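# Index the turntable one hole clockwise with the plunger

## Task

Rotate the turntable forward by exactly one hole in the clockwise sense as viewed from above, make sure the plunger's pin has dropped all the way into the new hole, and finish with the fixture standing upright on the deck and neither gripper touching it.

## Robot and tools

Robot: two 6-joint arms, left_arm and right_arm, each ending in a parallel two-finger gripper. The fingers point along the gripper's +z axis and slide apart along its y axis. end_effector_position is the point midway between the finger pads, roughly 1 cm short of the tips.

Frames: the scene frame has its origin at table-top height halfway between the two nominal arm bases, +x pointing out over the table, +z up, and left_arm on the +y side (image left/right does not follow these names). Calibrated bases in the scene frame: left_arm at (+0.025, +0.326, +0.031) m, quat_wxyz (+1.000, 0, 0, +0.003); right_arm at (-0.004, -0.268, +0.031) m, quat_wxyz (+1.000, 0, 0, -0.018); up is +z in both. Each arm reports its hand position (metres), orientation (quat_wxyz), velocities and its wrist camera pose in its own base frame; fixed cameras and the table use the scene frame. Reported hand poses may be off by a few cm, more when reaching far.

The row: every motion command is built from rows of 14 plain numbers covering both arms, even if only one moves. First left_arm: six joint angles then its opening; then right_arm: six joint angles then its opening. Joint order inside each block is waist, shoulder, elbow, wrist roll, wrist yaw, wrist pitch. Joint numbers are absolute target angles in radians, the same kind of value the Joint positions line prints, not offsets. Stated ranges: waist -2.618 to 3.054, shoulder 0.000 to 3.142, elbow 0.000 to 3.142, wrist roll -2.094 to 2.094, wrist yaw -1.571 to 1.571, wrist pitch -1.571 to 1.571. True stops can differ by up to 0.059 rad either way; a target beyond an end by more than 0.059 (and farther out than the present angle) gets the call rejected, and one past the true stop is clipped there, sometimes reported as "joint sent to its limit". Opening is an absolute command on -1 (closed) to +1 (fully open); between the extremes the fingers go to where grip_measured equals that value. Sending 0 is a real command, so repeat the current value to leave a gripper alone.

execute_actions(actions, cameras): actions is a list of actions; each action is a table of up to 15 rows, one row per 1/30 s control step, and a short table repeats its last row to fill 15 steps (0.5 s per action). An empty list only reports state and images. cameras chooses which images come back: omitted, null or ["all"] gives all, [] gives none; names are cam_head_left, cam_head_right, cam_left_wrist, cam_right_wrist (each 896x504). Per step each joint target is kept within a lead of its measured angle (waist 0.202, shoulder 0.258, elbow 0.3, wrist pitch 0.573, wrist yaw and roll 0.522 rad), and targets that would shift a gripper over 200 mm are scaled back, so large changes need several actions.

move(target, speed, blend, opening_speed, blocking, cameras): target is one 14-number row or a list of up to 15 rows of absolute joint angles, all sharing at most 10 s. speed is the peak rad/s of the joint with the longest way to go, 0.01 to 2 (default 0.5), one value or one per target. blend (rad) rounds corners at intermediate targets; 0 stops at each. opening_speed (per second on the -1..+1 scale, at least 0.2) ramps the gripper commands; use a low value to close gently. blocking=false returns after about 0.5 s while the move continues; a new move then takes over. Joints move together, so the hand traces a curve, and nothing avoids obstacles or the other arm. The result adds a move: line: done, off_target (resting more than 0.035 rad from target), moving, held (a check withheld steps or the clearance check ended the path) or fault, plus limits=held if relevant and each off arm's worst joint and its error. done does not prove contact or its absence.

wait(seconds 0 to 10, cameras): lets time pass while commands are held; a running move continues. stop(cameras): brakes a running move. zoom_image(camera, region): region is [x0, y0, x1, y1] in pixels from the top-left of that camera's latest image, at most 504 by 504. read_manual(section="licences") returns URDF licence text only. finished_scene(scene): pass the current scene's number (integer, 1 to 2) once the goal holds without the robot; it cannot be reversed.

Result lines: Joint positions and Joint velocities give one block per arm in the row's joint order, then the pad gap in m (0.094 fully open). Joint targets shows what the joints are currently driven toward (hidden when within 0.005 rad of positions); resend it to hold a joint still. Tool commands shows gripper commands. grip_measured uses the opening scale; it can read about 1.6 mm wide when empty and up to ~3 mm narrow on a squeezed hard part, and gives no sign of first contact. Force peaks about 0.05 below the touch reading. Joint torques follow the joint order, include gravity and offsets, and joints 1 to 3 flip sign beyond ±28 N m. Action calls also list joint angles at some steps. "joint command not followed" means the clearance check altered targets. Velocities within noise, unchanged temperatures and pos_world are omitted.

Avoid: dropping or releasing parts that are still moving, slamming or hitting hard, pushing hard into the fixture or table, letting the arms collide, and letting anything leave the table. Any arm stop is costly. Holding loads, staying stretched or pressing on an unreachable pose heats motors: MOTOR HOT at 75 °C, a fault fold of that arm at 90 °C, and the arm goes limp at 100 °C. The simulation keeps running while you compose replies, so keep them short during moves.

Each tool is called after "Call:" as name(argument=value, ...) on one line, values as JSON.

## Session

Call:
execute_actions(actions=[], cameras=["cam_head_left"])

Call:
zoom_image(camera="cam_head_left", region=[330, 220, 570, 380])

Scene clock: 0.00 s.
left_arm: end_effector_position=(+0.3789, +0.0005, +0.1416) grip_measured=+1.000 end_effector_quat_wxyz=(+0.682, -0.014, +0.730, +0.047) | right_arm: end_effector_position=(+0.3580, -0.0478, +0.1413) grip_measured=+1.000 end_effector_quat_wxyz=(+0.679, +0.114, +0.720, -0.089)
Joint names: [waist, shoulder, elbow, wrist roll, wrist yaw, wrist pitch]
Joint positions: left_arm=[-0.079 1.56 0.222 0.039 -0.166 1.272 0.094] | right_arm=[0.009 1.506 0.165 0.047 0.296 1.275 0.094]
Joint velocities: within noise
Joint torques (N m): no reading
Heat: left arm: 30 °C; right arm: 29 °C.
Joint targets: left_arm=[-0.079 1.557 0.225 0.038 -0.166 1.267] | right_arm=[0.009 1.502 0.169 0.046 0.296 1.270]
Tool commands: left_gripper/opening=+1.0 right_gripper/opening=+1.0
Images, in order (width x height): cam_head_left 896x504.

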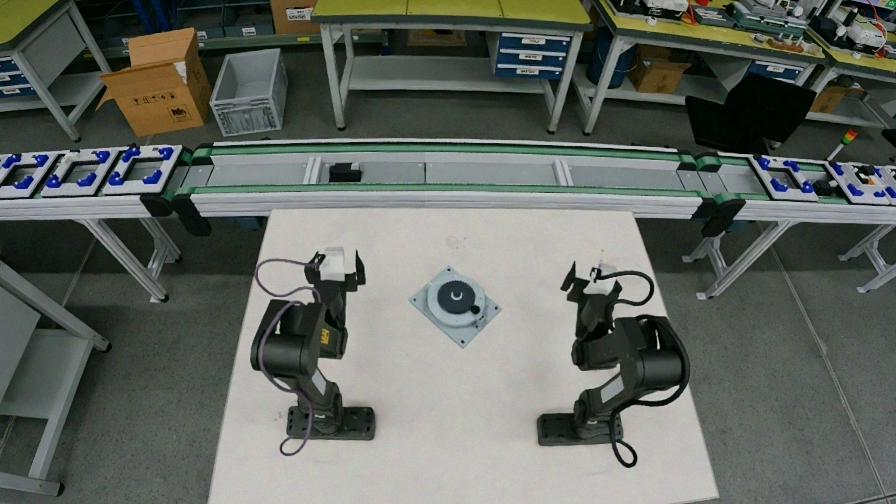

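Scaled by 2.100 from the camera's 896x504 image, which has a finer 1280x720 frame.

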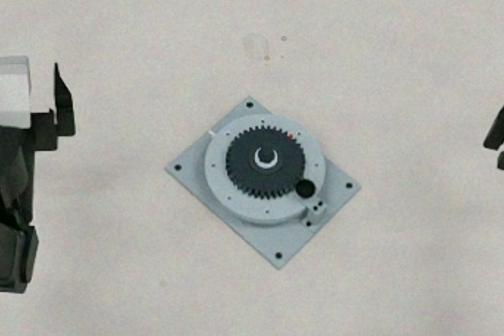

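Call:
move(target=[-0.73,2.31,2.15,-1.0,0,-1.41,0,0.657,0.675,0.342,0,0,-0.267,1], speed=1.0)

Call:
zoom_image(camera="cam_left_wrist", region=[250, 100, 650, 504])

Call:
zoom_image(camera="cam_right_wrist", region=[300, 0, 650, 320])

Scene clock: 29.27 s.
left_arm: end_effector_position=(+0.3347, -0.2989, +0.0902) grip_measured=+0.001 end_effector_quat_wxyz=(+0.007, -0.128, +0.992, -0.007) | right_arm: end_effector_position=(+0.2140, +0.1611, +0.1081) grip_measured=+1.000 end_effector_quat_wxyz=(+0.433, -0.277, +0.845, +0.143)
Joint positions: left_arm=[-0.732 2.283 2.123 -0.989 -0.002 -1.391 0.047] | right_arm=[0.648 0.687 0.316 0.01 0.01 -0.251 0.094]
Joint torques (N m): left_arm=[0.16 -10.71 7.35 -0.11 0 0.21] | right_arm=[0.85 -0.94 11.55 -0.07 -0.11 1.48]
Joint targets: left_arm=[-0.730 2.310 2.150 -1.000 0.000 -1.410] | right_arm=[0.657 0.675 0.342 0.000 0.000 -0.267]
move: done

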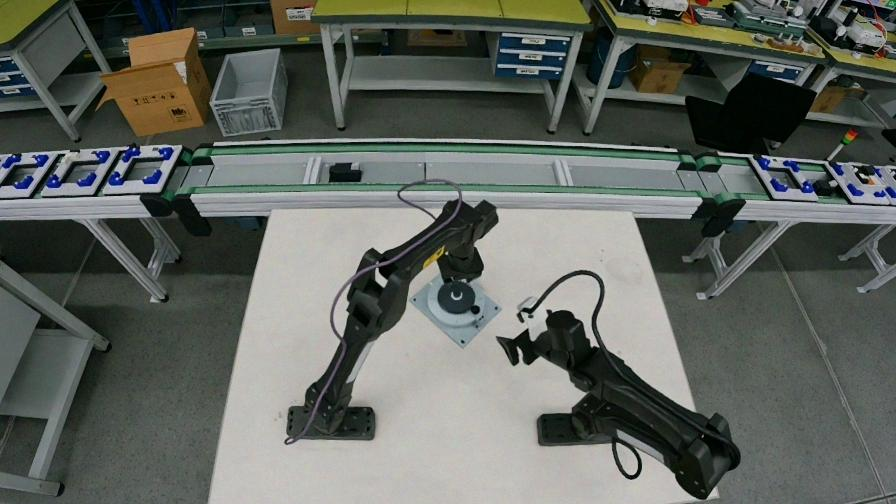

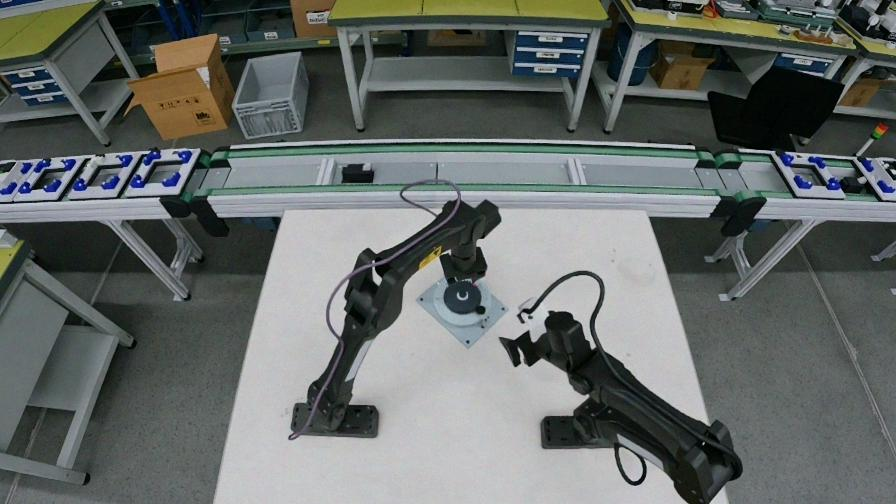

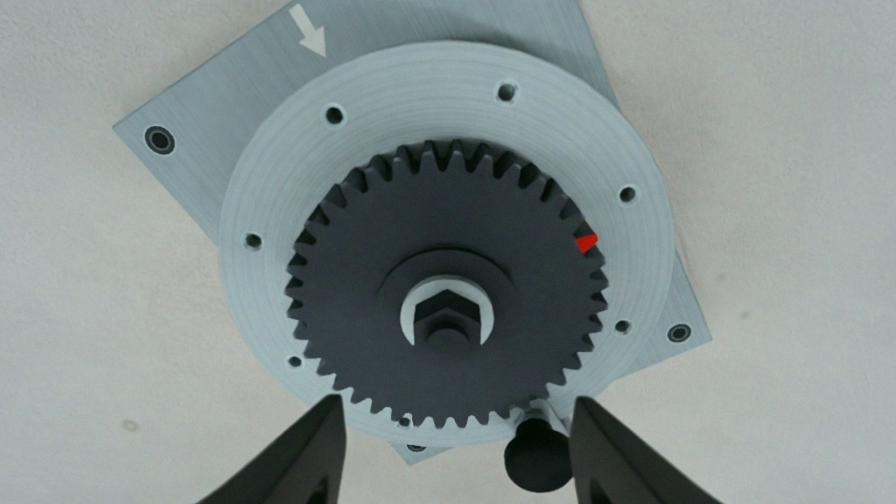

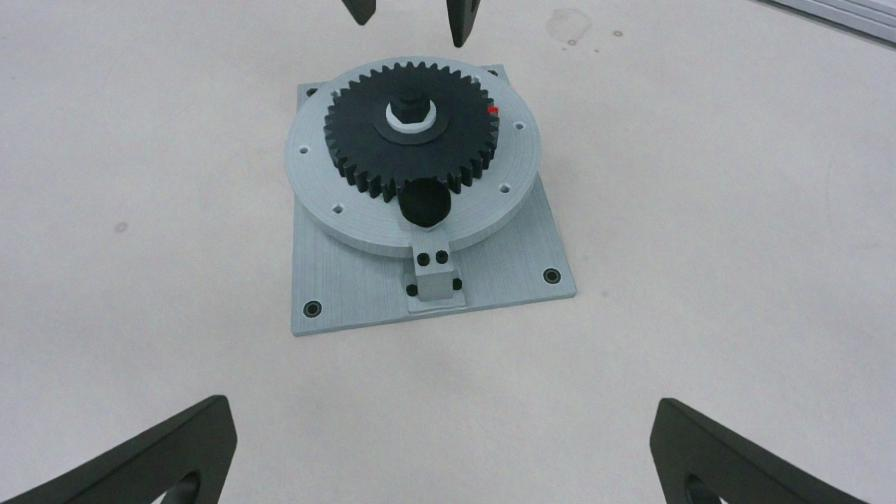

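Scaled by 1.248 from the camera's 896x504 image, which has a finer 1280x720 frame.

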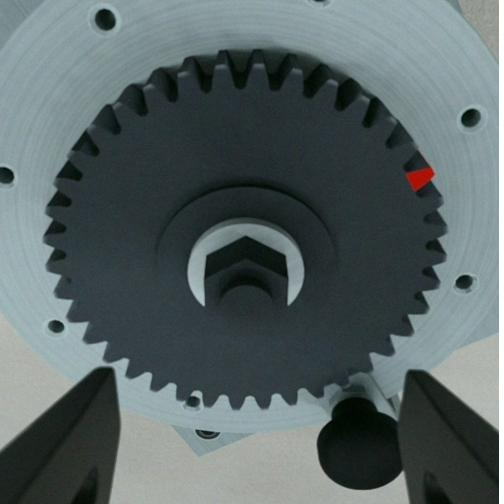

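Scaled by 1.440 from the camera's 896x504 image, which has a finer 1280x720 frame.

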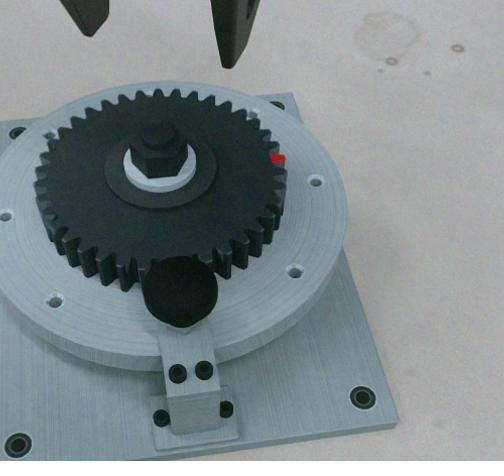

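Call:
move(target=[-0.7345,2.318,1.954,-1.0,0,-1.230,0,0.679,1.672,0.189,0,0,1.068,0], speed=0.7, cameras=["cam_left_wrist","cam_right_wrist"])

Call:
zoom_image(camera="cam_right_wrist", region=[330, 100, 580, 350])

Scene clock: 68.90 s.
left_arm: end_effector_position=(+0.3331, -0.2975, +0.0478) grip_measured=+0.001 end_effector_quat_wxyz=(+0.002, -0.129, +0.992, -0.001) | right_arm: end_effector_position=(+0.2809, +0.2216, +0.0469) grip_measured=+0.002 end_effector_quat_wxyz=(+0.521, -0.268, +0.790, +0.180)
Joint positions: left_arm=[-0.732 2.292 1.97 -0.99 -0.002 -1.244 0.047] | right_arm=[0.669 1.659 0.196 0.009 0.009 1.06 0.047]
Joint torques (N m): left_arm=[-0.24 -10.82 4.01 -0.1 0.02 0.59] | right_arm=[0.85 -3.85 4.25 -0.07 -0.1 1.79]
Joint targets: left_arm=[-0.735 2.318 1.954 -1.000 0.000 -1.230] | right_arm=[0.679 1.672 0.189 0.000 0.000 1.068]
move: done
Images, in order: cam_left_wrist, cam_right_wrist.

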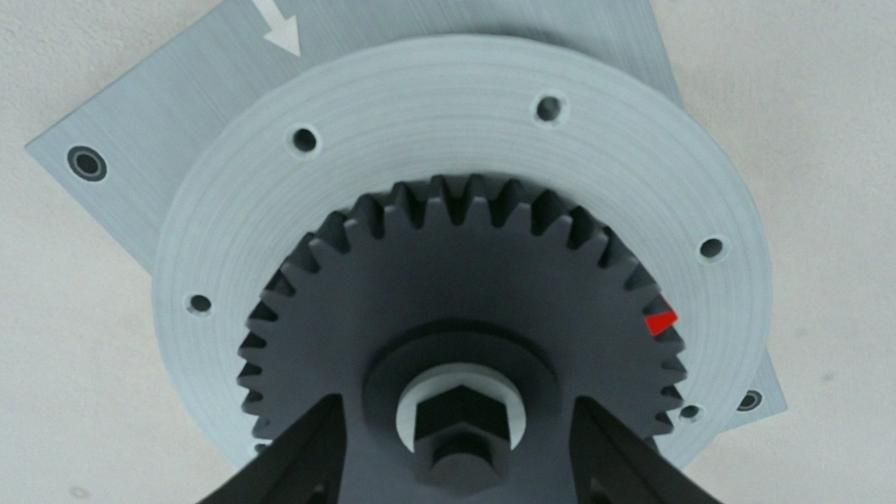

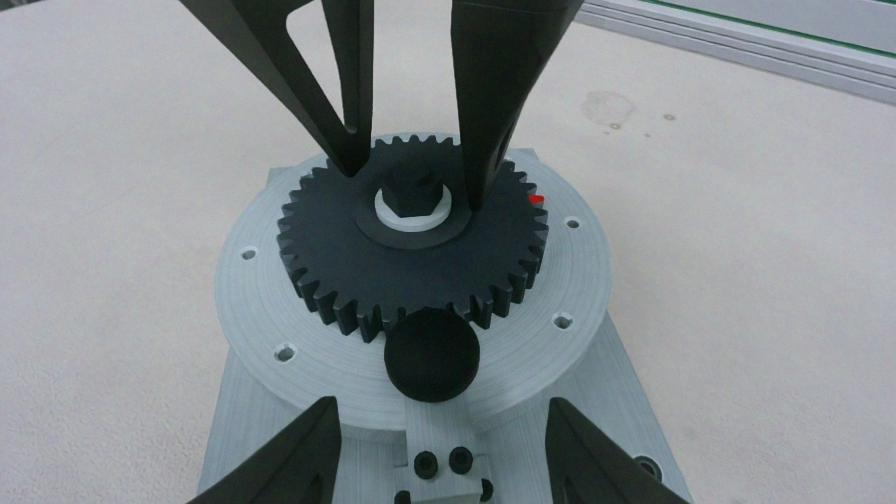

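Scaled by 2.016 from the camera's 896x504 image, which has a finer 1280x720 frame.

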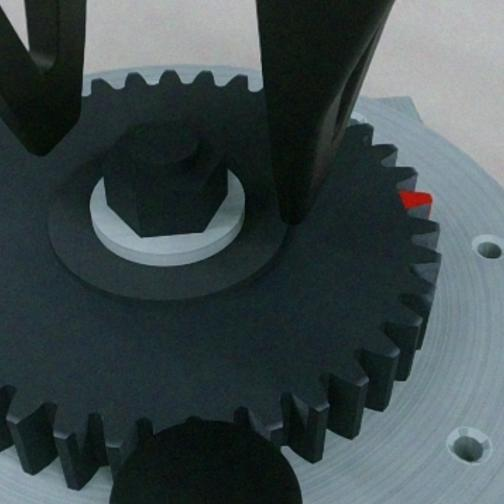

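Call:
move(target=[[-0.7345,2.318,1.944,-1.0,0,-1.219,0,0.685,1.940,0.245,0,0,1.395,0],[-0.7345,2.318,1.944,-1.0,0,-1.219,-0.85,0.685,1.940,0.245,0,0,1.395,0]], speed=0.3, opening_speed=0.5, cameras=["cam_left_wrist","cam_right_wrist"])

Call:
zoom_image(camera="cam_right_wrist", region=[330, 100, 580, 350])

Scene clock: 101.30 s.
left_arm: end_effector_position=(+0.3336, -0.2981, +0.0454) grip_measured=-0.633 end_effector_quat_wxyz=(+0.003, -0.129, +0.992, -0.003) | right_arm: end_effector_position=(+0.2961, +0.2366, +0.0426) grip_measured=+0.002 end_effector_quat_wxyz=(+0.560, -0.261, +0.761, +0.196)
Joint positions: left_arm=[-0.732 2.292 1.96 -0.991 -0.001 -1.231 0.017] | right_arm=[0.676 1.922 0.233 0.009 0.009 1.388 0.047]
Joint torques (N m): left_arm=[-0.23 -10.8 3.93 -0.09 0 0.56] | right_arm=[0.84 -4.67 4.59 -0.05 -0.11 1.83]
Heat: left arm: 35 °C; right arm: 33 °C.
Joint targets: left_arm=[-0.735 2.318 1.944 -1.000 0.000 -1.219] | right_arm=[0.685 1.940 0.245 0.000 0.000 1.395]
move: done
Images, in order: cam_left_wrist, cam_right_wrist.

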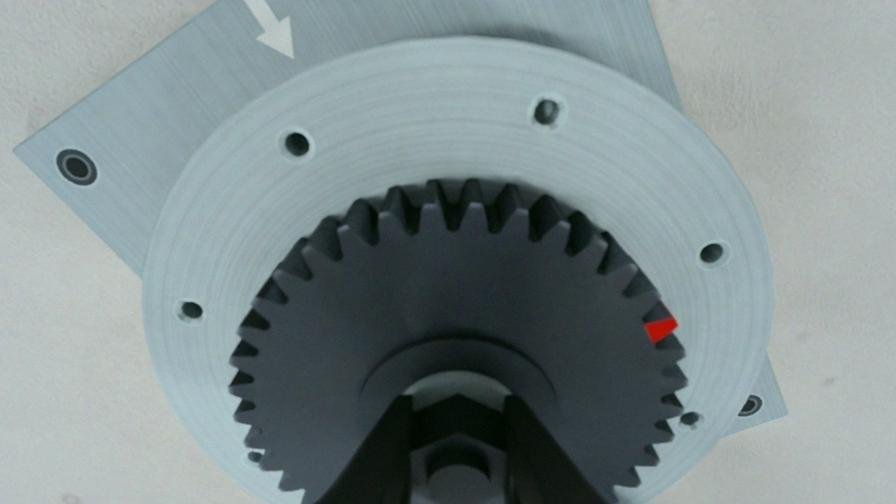

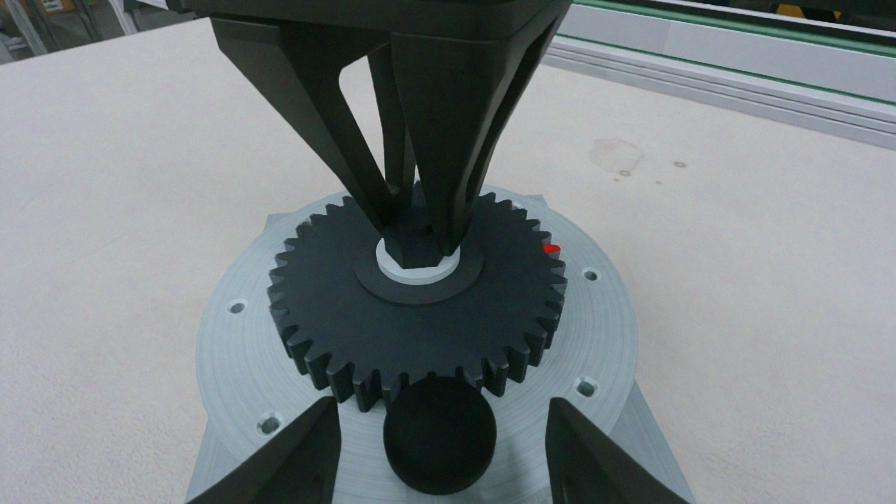

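Scaled by 2.016 from the camera's 896x504 image, which has a finer 1280x720 frame.

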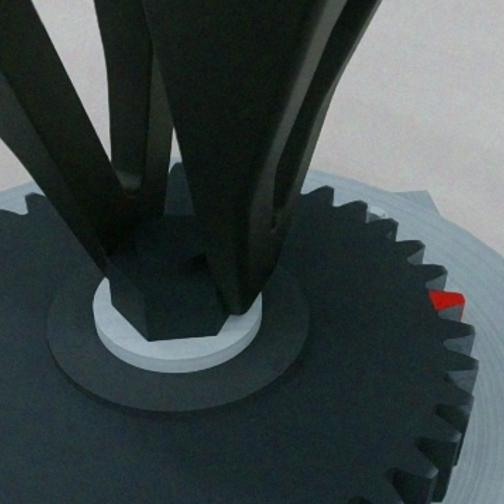

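Call:
move(target=[[-0.7345,2.318,1.944,-1.0,0,-1.219,-0.9,0.685,1.948,0.262,0,0,1.387,0],[-0.7345,2.318,1.944,-1.0,0,-1.219,-0.9,0.685,1.948,0.262,0,0,1.387,-0.95]], speed=0.3, opening_speed=0.5, cameras=["cam_left_wrist","cam_right_wrist"])

Scene clock: 114.77 s.
left_arm: end_effector_position=(+0.3336, -0.2981, +0.0454) grip_measured=-0.633 end_effector_quat_wxyz=(+0.003, -0.129, +0.992, -0.003) | right_arm: end_effector_position=(+0.3001, +0.2399, +0.0450) grip_measured=-0.509 end_effector_quat_wxyz=(+0.564, -0.260, +0.758, +0.198)
Joint positions: left_arm=[-0.732 2.292 1.96 -0.991 -0.001 -1.231 0.017] | right_arm=[0.676 1.929 0.251 0.009 0.008 1.389 0.023]
Joint torques (N m): left_arm=[-0.23 -10.82 3.93 -0.09 0 0.55] | right_arm=[0.81 -4.67 4.63 -0.07 -0.1 1.76]
Joint targets: left_arm=[-0.735 2.318 1.944 -1.000 0.000 -1.219] | right_arm=[0.685 1.948 0.262 0.000 0.000 1.387]
move: done
Images, in order: cam_left_wrist, cam_right_wrist.

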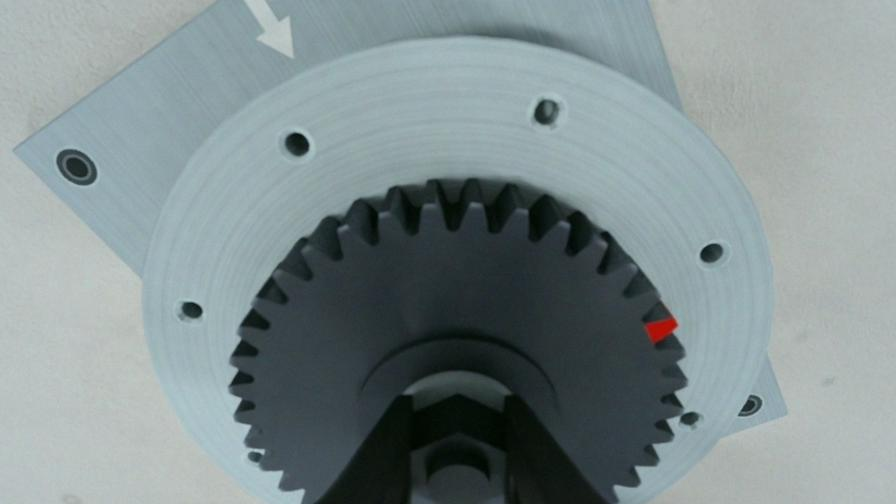

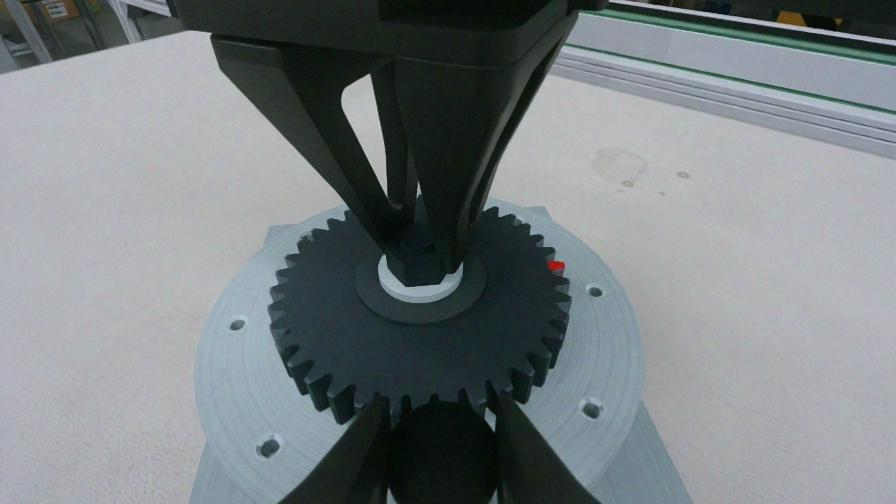

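Call:
move(target=[-0.7345,2.318,1.944,-1.0,0,-1.219,-0.9,0.685,1.80,0.285,0,0,1.52,-0.95], speed=0.12, cameras=["cam_left_wrist","cam_right_wrist"])

Scene clock: 129.43 s.
left_arm: end_effector_position=(+0.3336, -0.2981, +0.0454) grip_measured=-0.633 end_effector_quat_wxyz=(+0.003, -0.129, +0.992, -0.003) | right_arm: end_effector_position=(+0.3006, +0.2404, +0.0503) grip_measured=-0.510 end_effector_quat_wxyz=(+0.562, -0.261, +0.760, +0.197)
Joint positions: left_arm=[-0.732 2.292 1.96 -0.991 -0.001 -1.231 0.017] | right_arm=[0.676 1.877 0.255 0.009 0.008 1.326 0.023]
Joint torques (N m): left_arm=[-0.2 -10.81 3.93 -0.1 0.02 0.57] | right_arm=[0.81 -12.22 6.83 -0.06 -0.11 3.55]
Joint targets: left_arm=[-0.735 2.318 1.944 -1.000 0.000 -1.219] | right_arm=[0.685 1.800 0.285 0.000 0.000 1.520]
move: off_target (right_arm); right_arm: the wrist pitch is farthest, 0.194 rad from its target
Images, in order: cam_left_wrist, cam_right_wrist.

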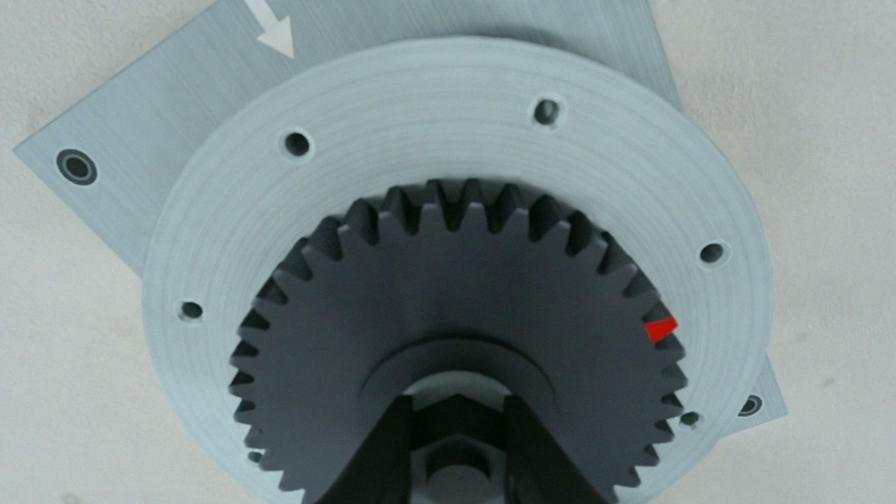

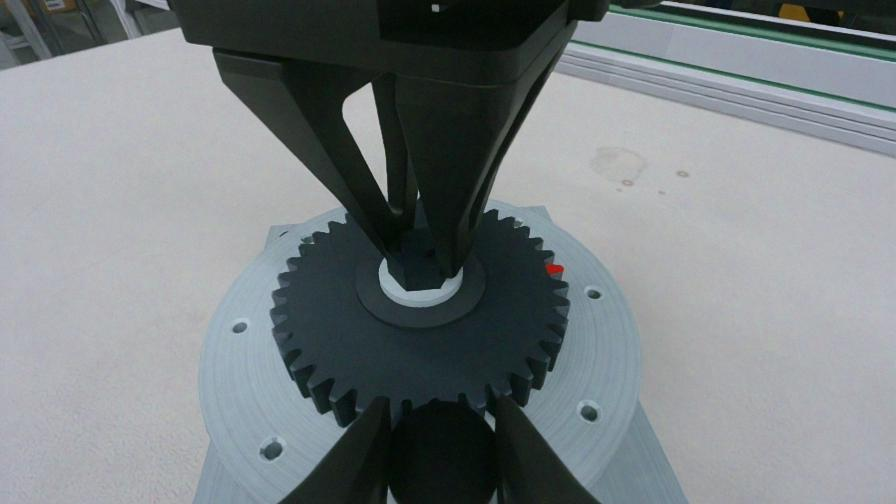

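Call:
move(target=[-0.7345,2.318,1.944,-1.0,0,-1.219,-0.9,0.685,1.76,0.30,0,0,1.556,-0.95], speed=0.12, cameras=[])

Scene clock: 136.73 s.
left_arm: end_effector_position=(+0.3336, -0.2981, +0.0454) grip_measured=-0.633 end_effector_quat_wxyz=(+0.003, -0.129, +0.992, -0.003) | right_arm: end_effector_position=(+0.3009, +0.2406, +0.0517) grip_measured=-0.511 end_effector_quat_wxyz=(+0.559, -0.261, +0.762, +0.196)
Joint positions: left_arm=[-0.732 2.292 1.96 -0.991 -0.001 -1.231 0.017] | right_arm=[0.676 1.855 0.259 0.009 0.008 1.294 0.023]
Joint torques (N m): left_arm=[-0.24 -10.82 3.92 -0.09 0 0.57] | right_arm=[0.84 -13.63 8.13 -0.09 -0.09 4.16]
Heat: left arm: 35 °C; right arm: 41 °C.
Joint targets: left_arm=[-0.735 2.318 1.944 -1.000 0.000 -1.219] | right_arm=[0.685 1.760 0.300 0.000 0.000 1.555]
move: off_target (right_arm); right_arm: the wrist pitch is farthest, 0.262 rad from its target

Call:
move(target=[[-0.7345,2.318,1.944,-1.0,0,-1.219,-0.9,0.685,1.73,0.315,0,0,1.556,-0.95],[-0.7345,2.318,1.944,-0.88,0,-1.219,-0.9,0.685,1.73,0.315,0,0,1.556,-0.95]], speed=[0.15,0.2], cameras=["cam_left_wrist","cam_right_wrist"])

Scene clock: 142.33 s.
left_arm: end_effector_position=(+0.3338, -0.2984, +0.0455) grip_measured=-0.633 end_effector_quat_wxyz=(+0.004, -0.082, +0.997, -0.003) | right_arm: end_effector_position=(+0.3011, +0.2407, +0.0537) grip_measured=-0.511 end_effector_quat_wxyz=(+0.557, -0.262, +0.763, +0.195)
Joint positions: left_arm=[-0.732 2.292 1.96 -0.896 -0.001 -1.23 0.017] | right_arm=[0.676 1.831 0.263 0.009 0.008 1.261 0.023]
Joint torques (N m): left_arm=[-0.23 -10.8 3.92 0.2 0 0.55] | right_arm=[0.81 -14.11 9.46 -0.06 -0.1 4.44]
Heat: left arm: 35 °C; right arm: 47 °C.
Joint targets: left_arm=[-0.735 2.318 1.944 -0.880 0.000 -1.219] | right_arm=[0.685 1.730 0.315 0.000 0.000 1.555]
move: off_target (right_arm); right_arm: the wrist pitch is farthest, 0.295 rad from its target
Images, in order: cam_left_wrist, cam_right_wrist.

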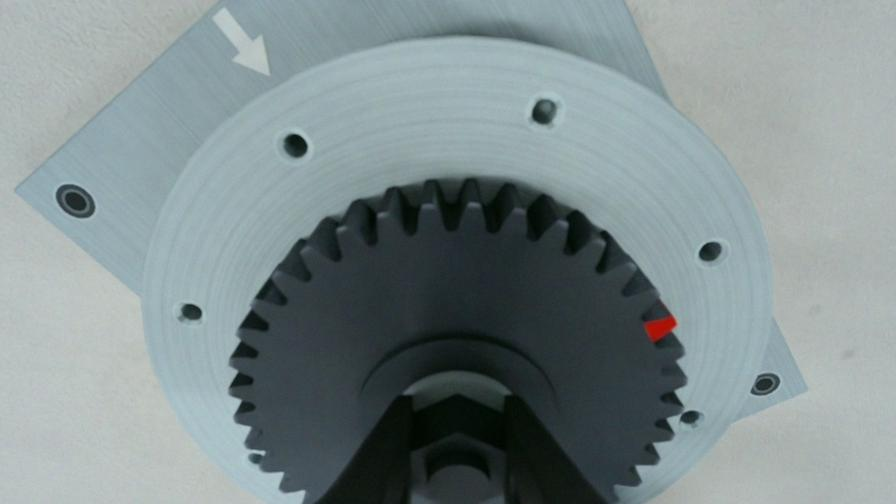

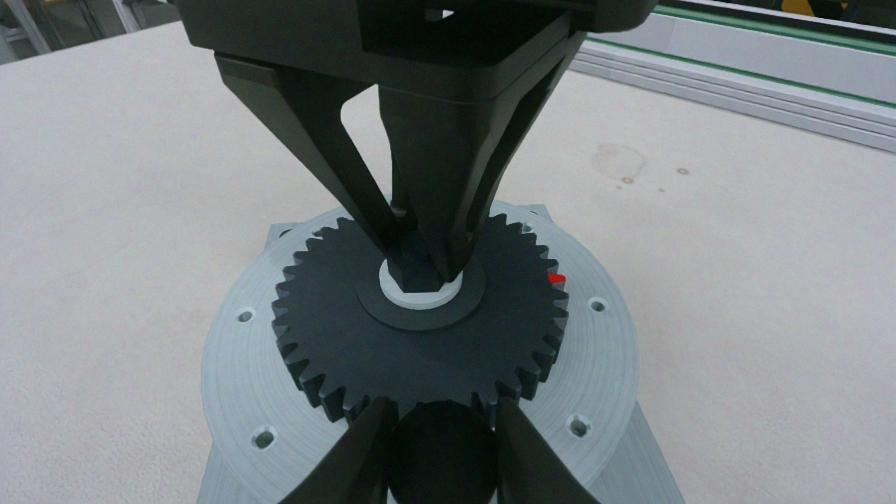

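Call:
move(target=[[-0.7345,2.318,1.944,-0.70,0,-1.219,-0.9,0.685,1.73,0.315,0,0,1.556,-0.95],[-0.7345,2.318,1.944,-0.70,0,-1.219,-0.9,0.685,1.86,0.265,0,0,1.345,-0.95]], speed=[0.25,0.25], cameras=[])

Scene clock: 160.00 s.
left_arm: end_effector_position=(+0.3341, -0.2990, +0.0455) grip_measured=-0.633 end_effector_quat_wxyz=(+0.004, +0.008, +1.000, -0.004) | right_arm: end_effector_position=(+0.3005, +0.2402, +0.0496) grip_measured=-0.511 end_effector_quat_wxyz=(+0.555, -0.262, +0.765, +0.194)
Joint positions: left_arm=[-0.732 2.292 1.96 -0.716 0.001 -1.227 0.017] | right_arm=[0.676 1.851 0.261 0.009 0.008 1.277 0.023]
Joint torques (N m): left_arm=[-0.21 -10.85 3.96 0.21 -0.01 0.52] | right_arm=[0.84 -5.29 4.51 -0.07 -0.09 2.4]
Heat: left arm: 35 °C; right arm: 53 °C.
Joint targets: left_arm=[-0.735 2.318 1.944 -0.700 0.000 -1.219] | right_arm=[0.685 1.860 0.265 0.000 0.000 1.345]
move: off_target (right_arm); right_arm: the wrist pitch is farthest, 0.068 rad from its target

Call:
move(target=[[-0.7345,2.318,1.944,-0.70,0,-1.219,-0.9,0.685,1.865,0.265,0,0,1.31,-0.95],[-0.7345,2.318,1.944,-0.70,0,-1.219,-0.9,0.685,1.865,0.265,0,0,1.31,0],[-0.7345,2.318,1.944,-0.70,0,-1.219,-0.9,0.685,1.36,0.08,0,0,0.88,0]], speed=[0.3,0.3,0.6], opening_speed=0.8, cameras=["cam_left_wrist","cam_right_wrist"])

Call:
zoom_image(camera="cam_right_wrist", region=[300, 150, 600, 450])

Scene clock: 171.13 s.
left_arm: end_effector_position=(+0.3341, -0.2990, +0.0455) grip_measured=-0.633 end_effector_quat_wxyz=(+0.004, +0.008, +1.000, -0.004) | right_arm: end_effector_position=(+0.2537, +0.2028, +0.0642) grip_measured=-0.002 end_effector_quat_wxyz=(+0.525, -0.270, +0.786, +0.183)
Joint positions: left_arm=[-0.732 2.292 1.96 -0.716 0.001 -1.227 0.017] | right_arm=[0.676 1.376 0.089 0.009 0.008 0.896 0.047]
Joint torques (N m): left_arm=[-0.2 -10.8 3.95 0.2 -0.02 0.52] | right_arm=[0.87 -4.31 5.16 -0.06 -0.1 1.6]
Heat: left arm: 35 °C; right arm: 48 °C.
Joint targets: left_arm=[-0.735 2.318 1.944 -0.700 0.000 -1.219] | right_arm=[0.685 1.360 0.080 0.000 0.000 0.880]
move: done
Images, in order: cam_left_wrist, cam_right_wrist.

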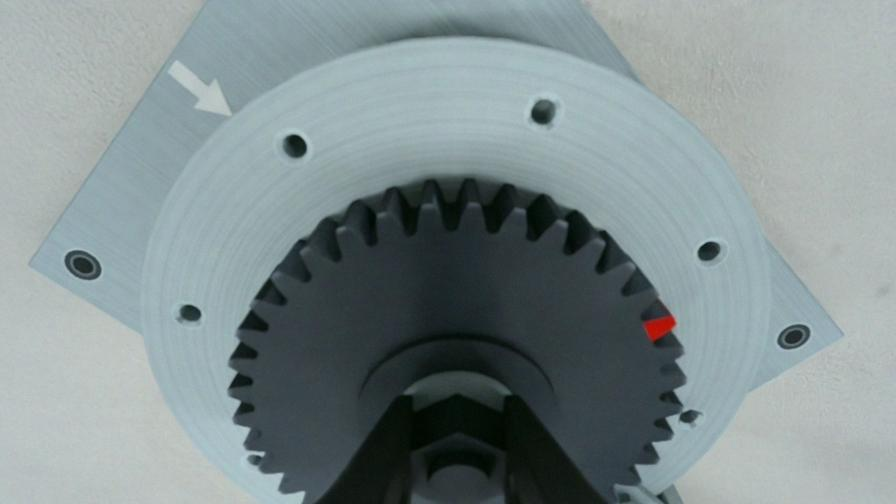

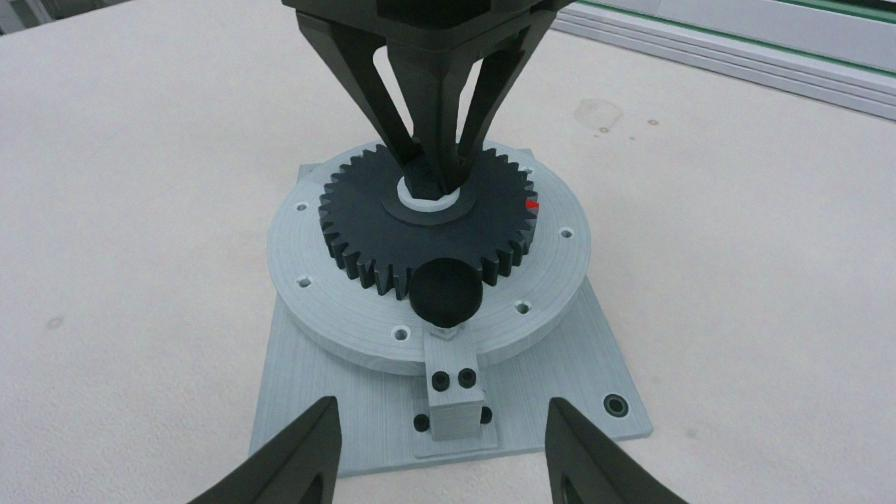

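Scaled by 1.680 from the camera's 896x504 image, which has a finer 1280x720 frame.

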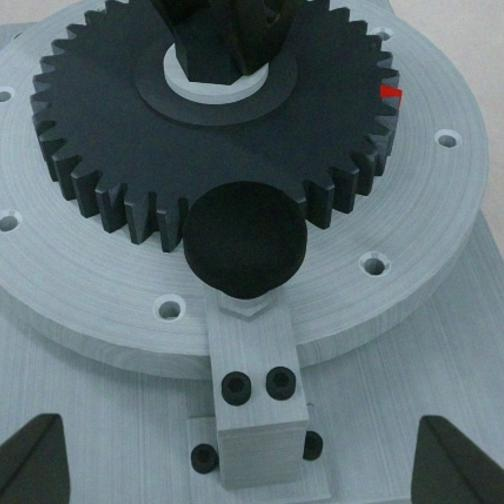

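Call:
move(target=[[-0.7345,2.318,1.944,-0.20,0,-1.219,-0.9,0.685,1.36,0.08,0,0,0.88,0],[-0.7345,2.318,1.944,-0.132,0,-1.219,-0.9,0.685,1.36,0.08,0,0,0.88,0]], speed=[0.35,0.1], blend=0.02, cameras=["cam_left_wrist","cam_right_wrist"])

Call:
zoom_image(camera="cam_right_wrist", region=[300, 150, 600, 450])

Scene clock: 185.00 s.
left_arm: end_effector_position=(+0.3335, -0.3014, +0.0455) grip_measured=-0.634 end_effector_quat_wxyz=(+0.006, +0.279, +0.960, -0.008) | right_arm: end_effector_position=(+0.2536, +0.2027, +0.0640) grip_measured=-0.002 end_effector_quat_wxyz=(+0.524, -0.270, +0.786, +0.183)
Joint positions: left_arm=[-0.733 2.292 1.96 -0.167 0.009 -1.222 0.017] | right_arm=[0.676 1.376 0.089 0.009 0.008 0.894 0.047]
Joint torques (N m): left_arm=[-0.1 -10.84 3.99 0.41 -0.09 0.48] | right_arm=[0.81 -4.27 5.18 -0.07 -0.1 1.61]
Joint targets: left_arm=[-0.734 2.318 1.944 -0.132 0.000 -1.219] | right_arm=[0.685 1.360 0.080 0.000 0.000 0.880]
move: done
Images, in order: cam_left_wrist, cam_right_wrist.

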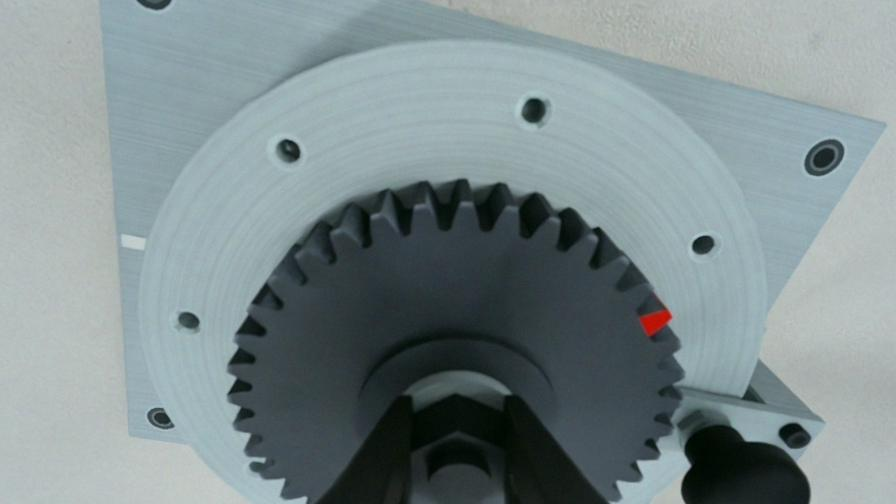

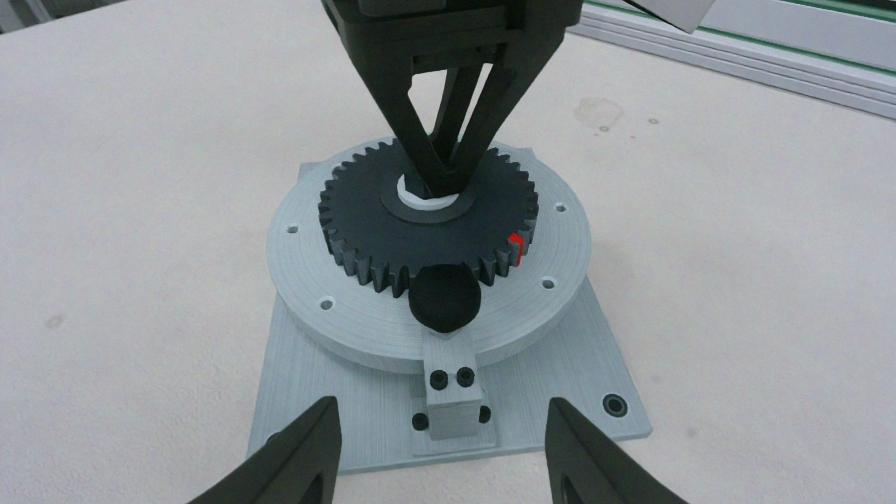

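Scaled by 1.680 from the camera's 896x504 image, which has a finer 1280x720 frame.

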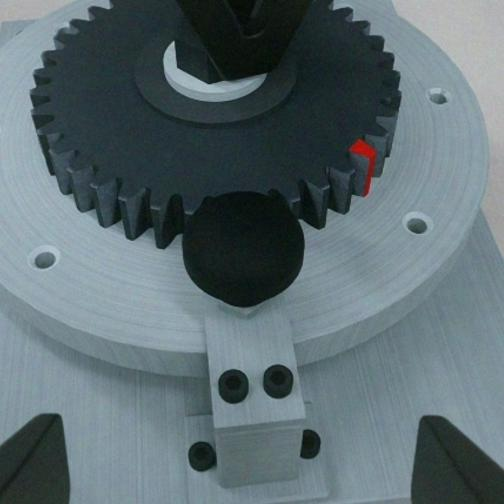

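Call:
move(target=[[-0.7345,2.318,1.944,-0.18,0,-1.219,-0.9,0.685,1.36,0.08,0,0,0.88,0],[-0.7345,2.318,1.944,-0.18,0,-1.219,0.1,0.685,1.36,0.08,0,0,0.88,0],[-0.7345,2.31,2.15,-0.18,0,-1.41,0.1,0.657,0.675,0.342,0,0,-0.267,0]], speed=[0.2,0.4,0.6], opening_speed=0.9, cameras=["cam_left_wrist","cam_right_wrist"])

Call:
zoom_image(camera="cam_right_wrist", region=[300, 0, 650, 320])

Scene clock: 200.47 s.
left_arm: end_effector_position=(+0.3325, -0.3001, +0.0865) grip_measured=+0.099 end_effector_quat_wxyz=(+0.002, +0.273, +0.962, -0.005) | right_arm: end_effector_position=(+0.2110, +0.1654, +0.1095) grip_measured=-0.002 end_effector_quat_wxyz=(+0.433, -0.285, +0.842, +0.148)
Joint positions: left_arm=[-0.733 2.292 2.123 -0.18 0.008 -1.393 0.052] | right_arm=[0.666 0.685 0.318 0.009 0.008 -0.252 0.047]
Joint torques (N m): left_arm=[-0.08 -11.55 7.27 0.01 -0.07 0.22] | right_arm=[-0.95 -0.83 11.38 -0.06 -0.1 1.44]
Heat: left arm: 36 °C; right arm: 43 °C.
Joint targets: left_arm=[-0.734 2.310 2.150 -0.180 0.000 -1.410] | right_arm=[0.657 0.675 0.342 0.000 0.000 -0.267]
move: done
Images, in order: cam_left_wrist, cam_right_wrist.

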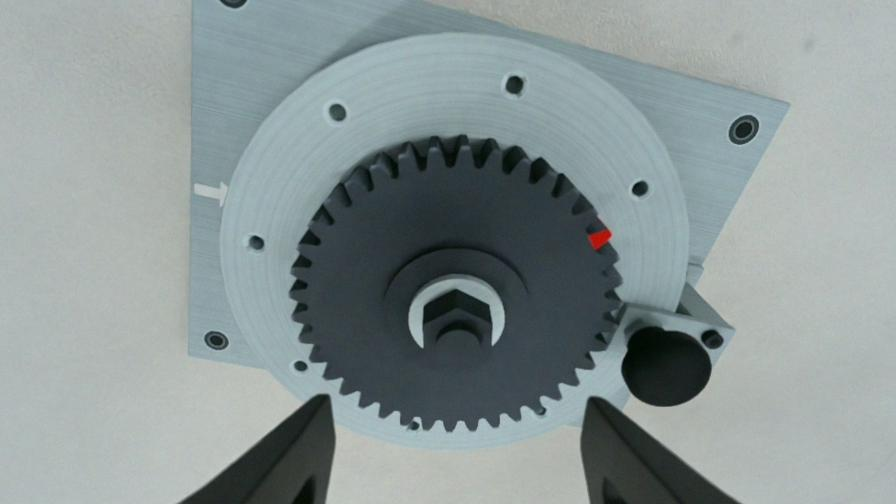

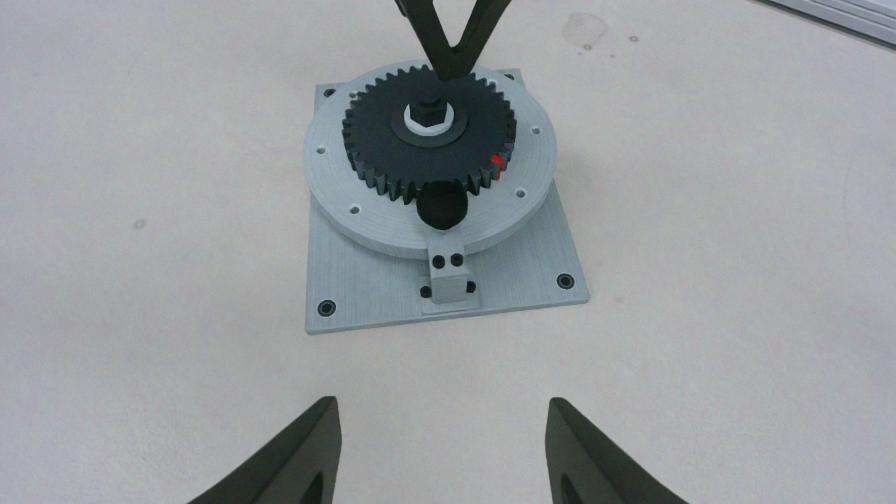

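Scaled by 1.440 from the camera's 896x504 image, which has a finer 1280x720 frame.

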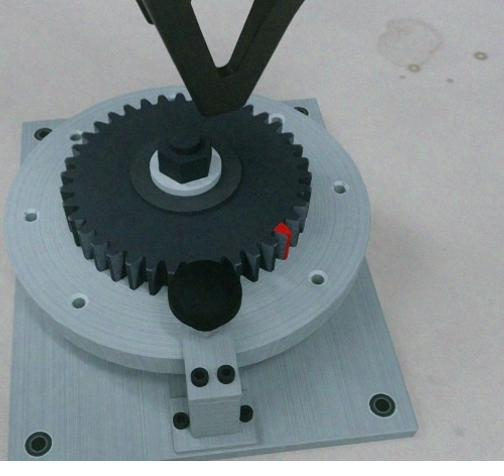

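Call:
finished_scene(scene=2)

The scene is finished: the task was done.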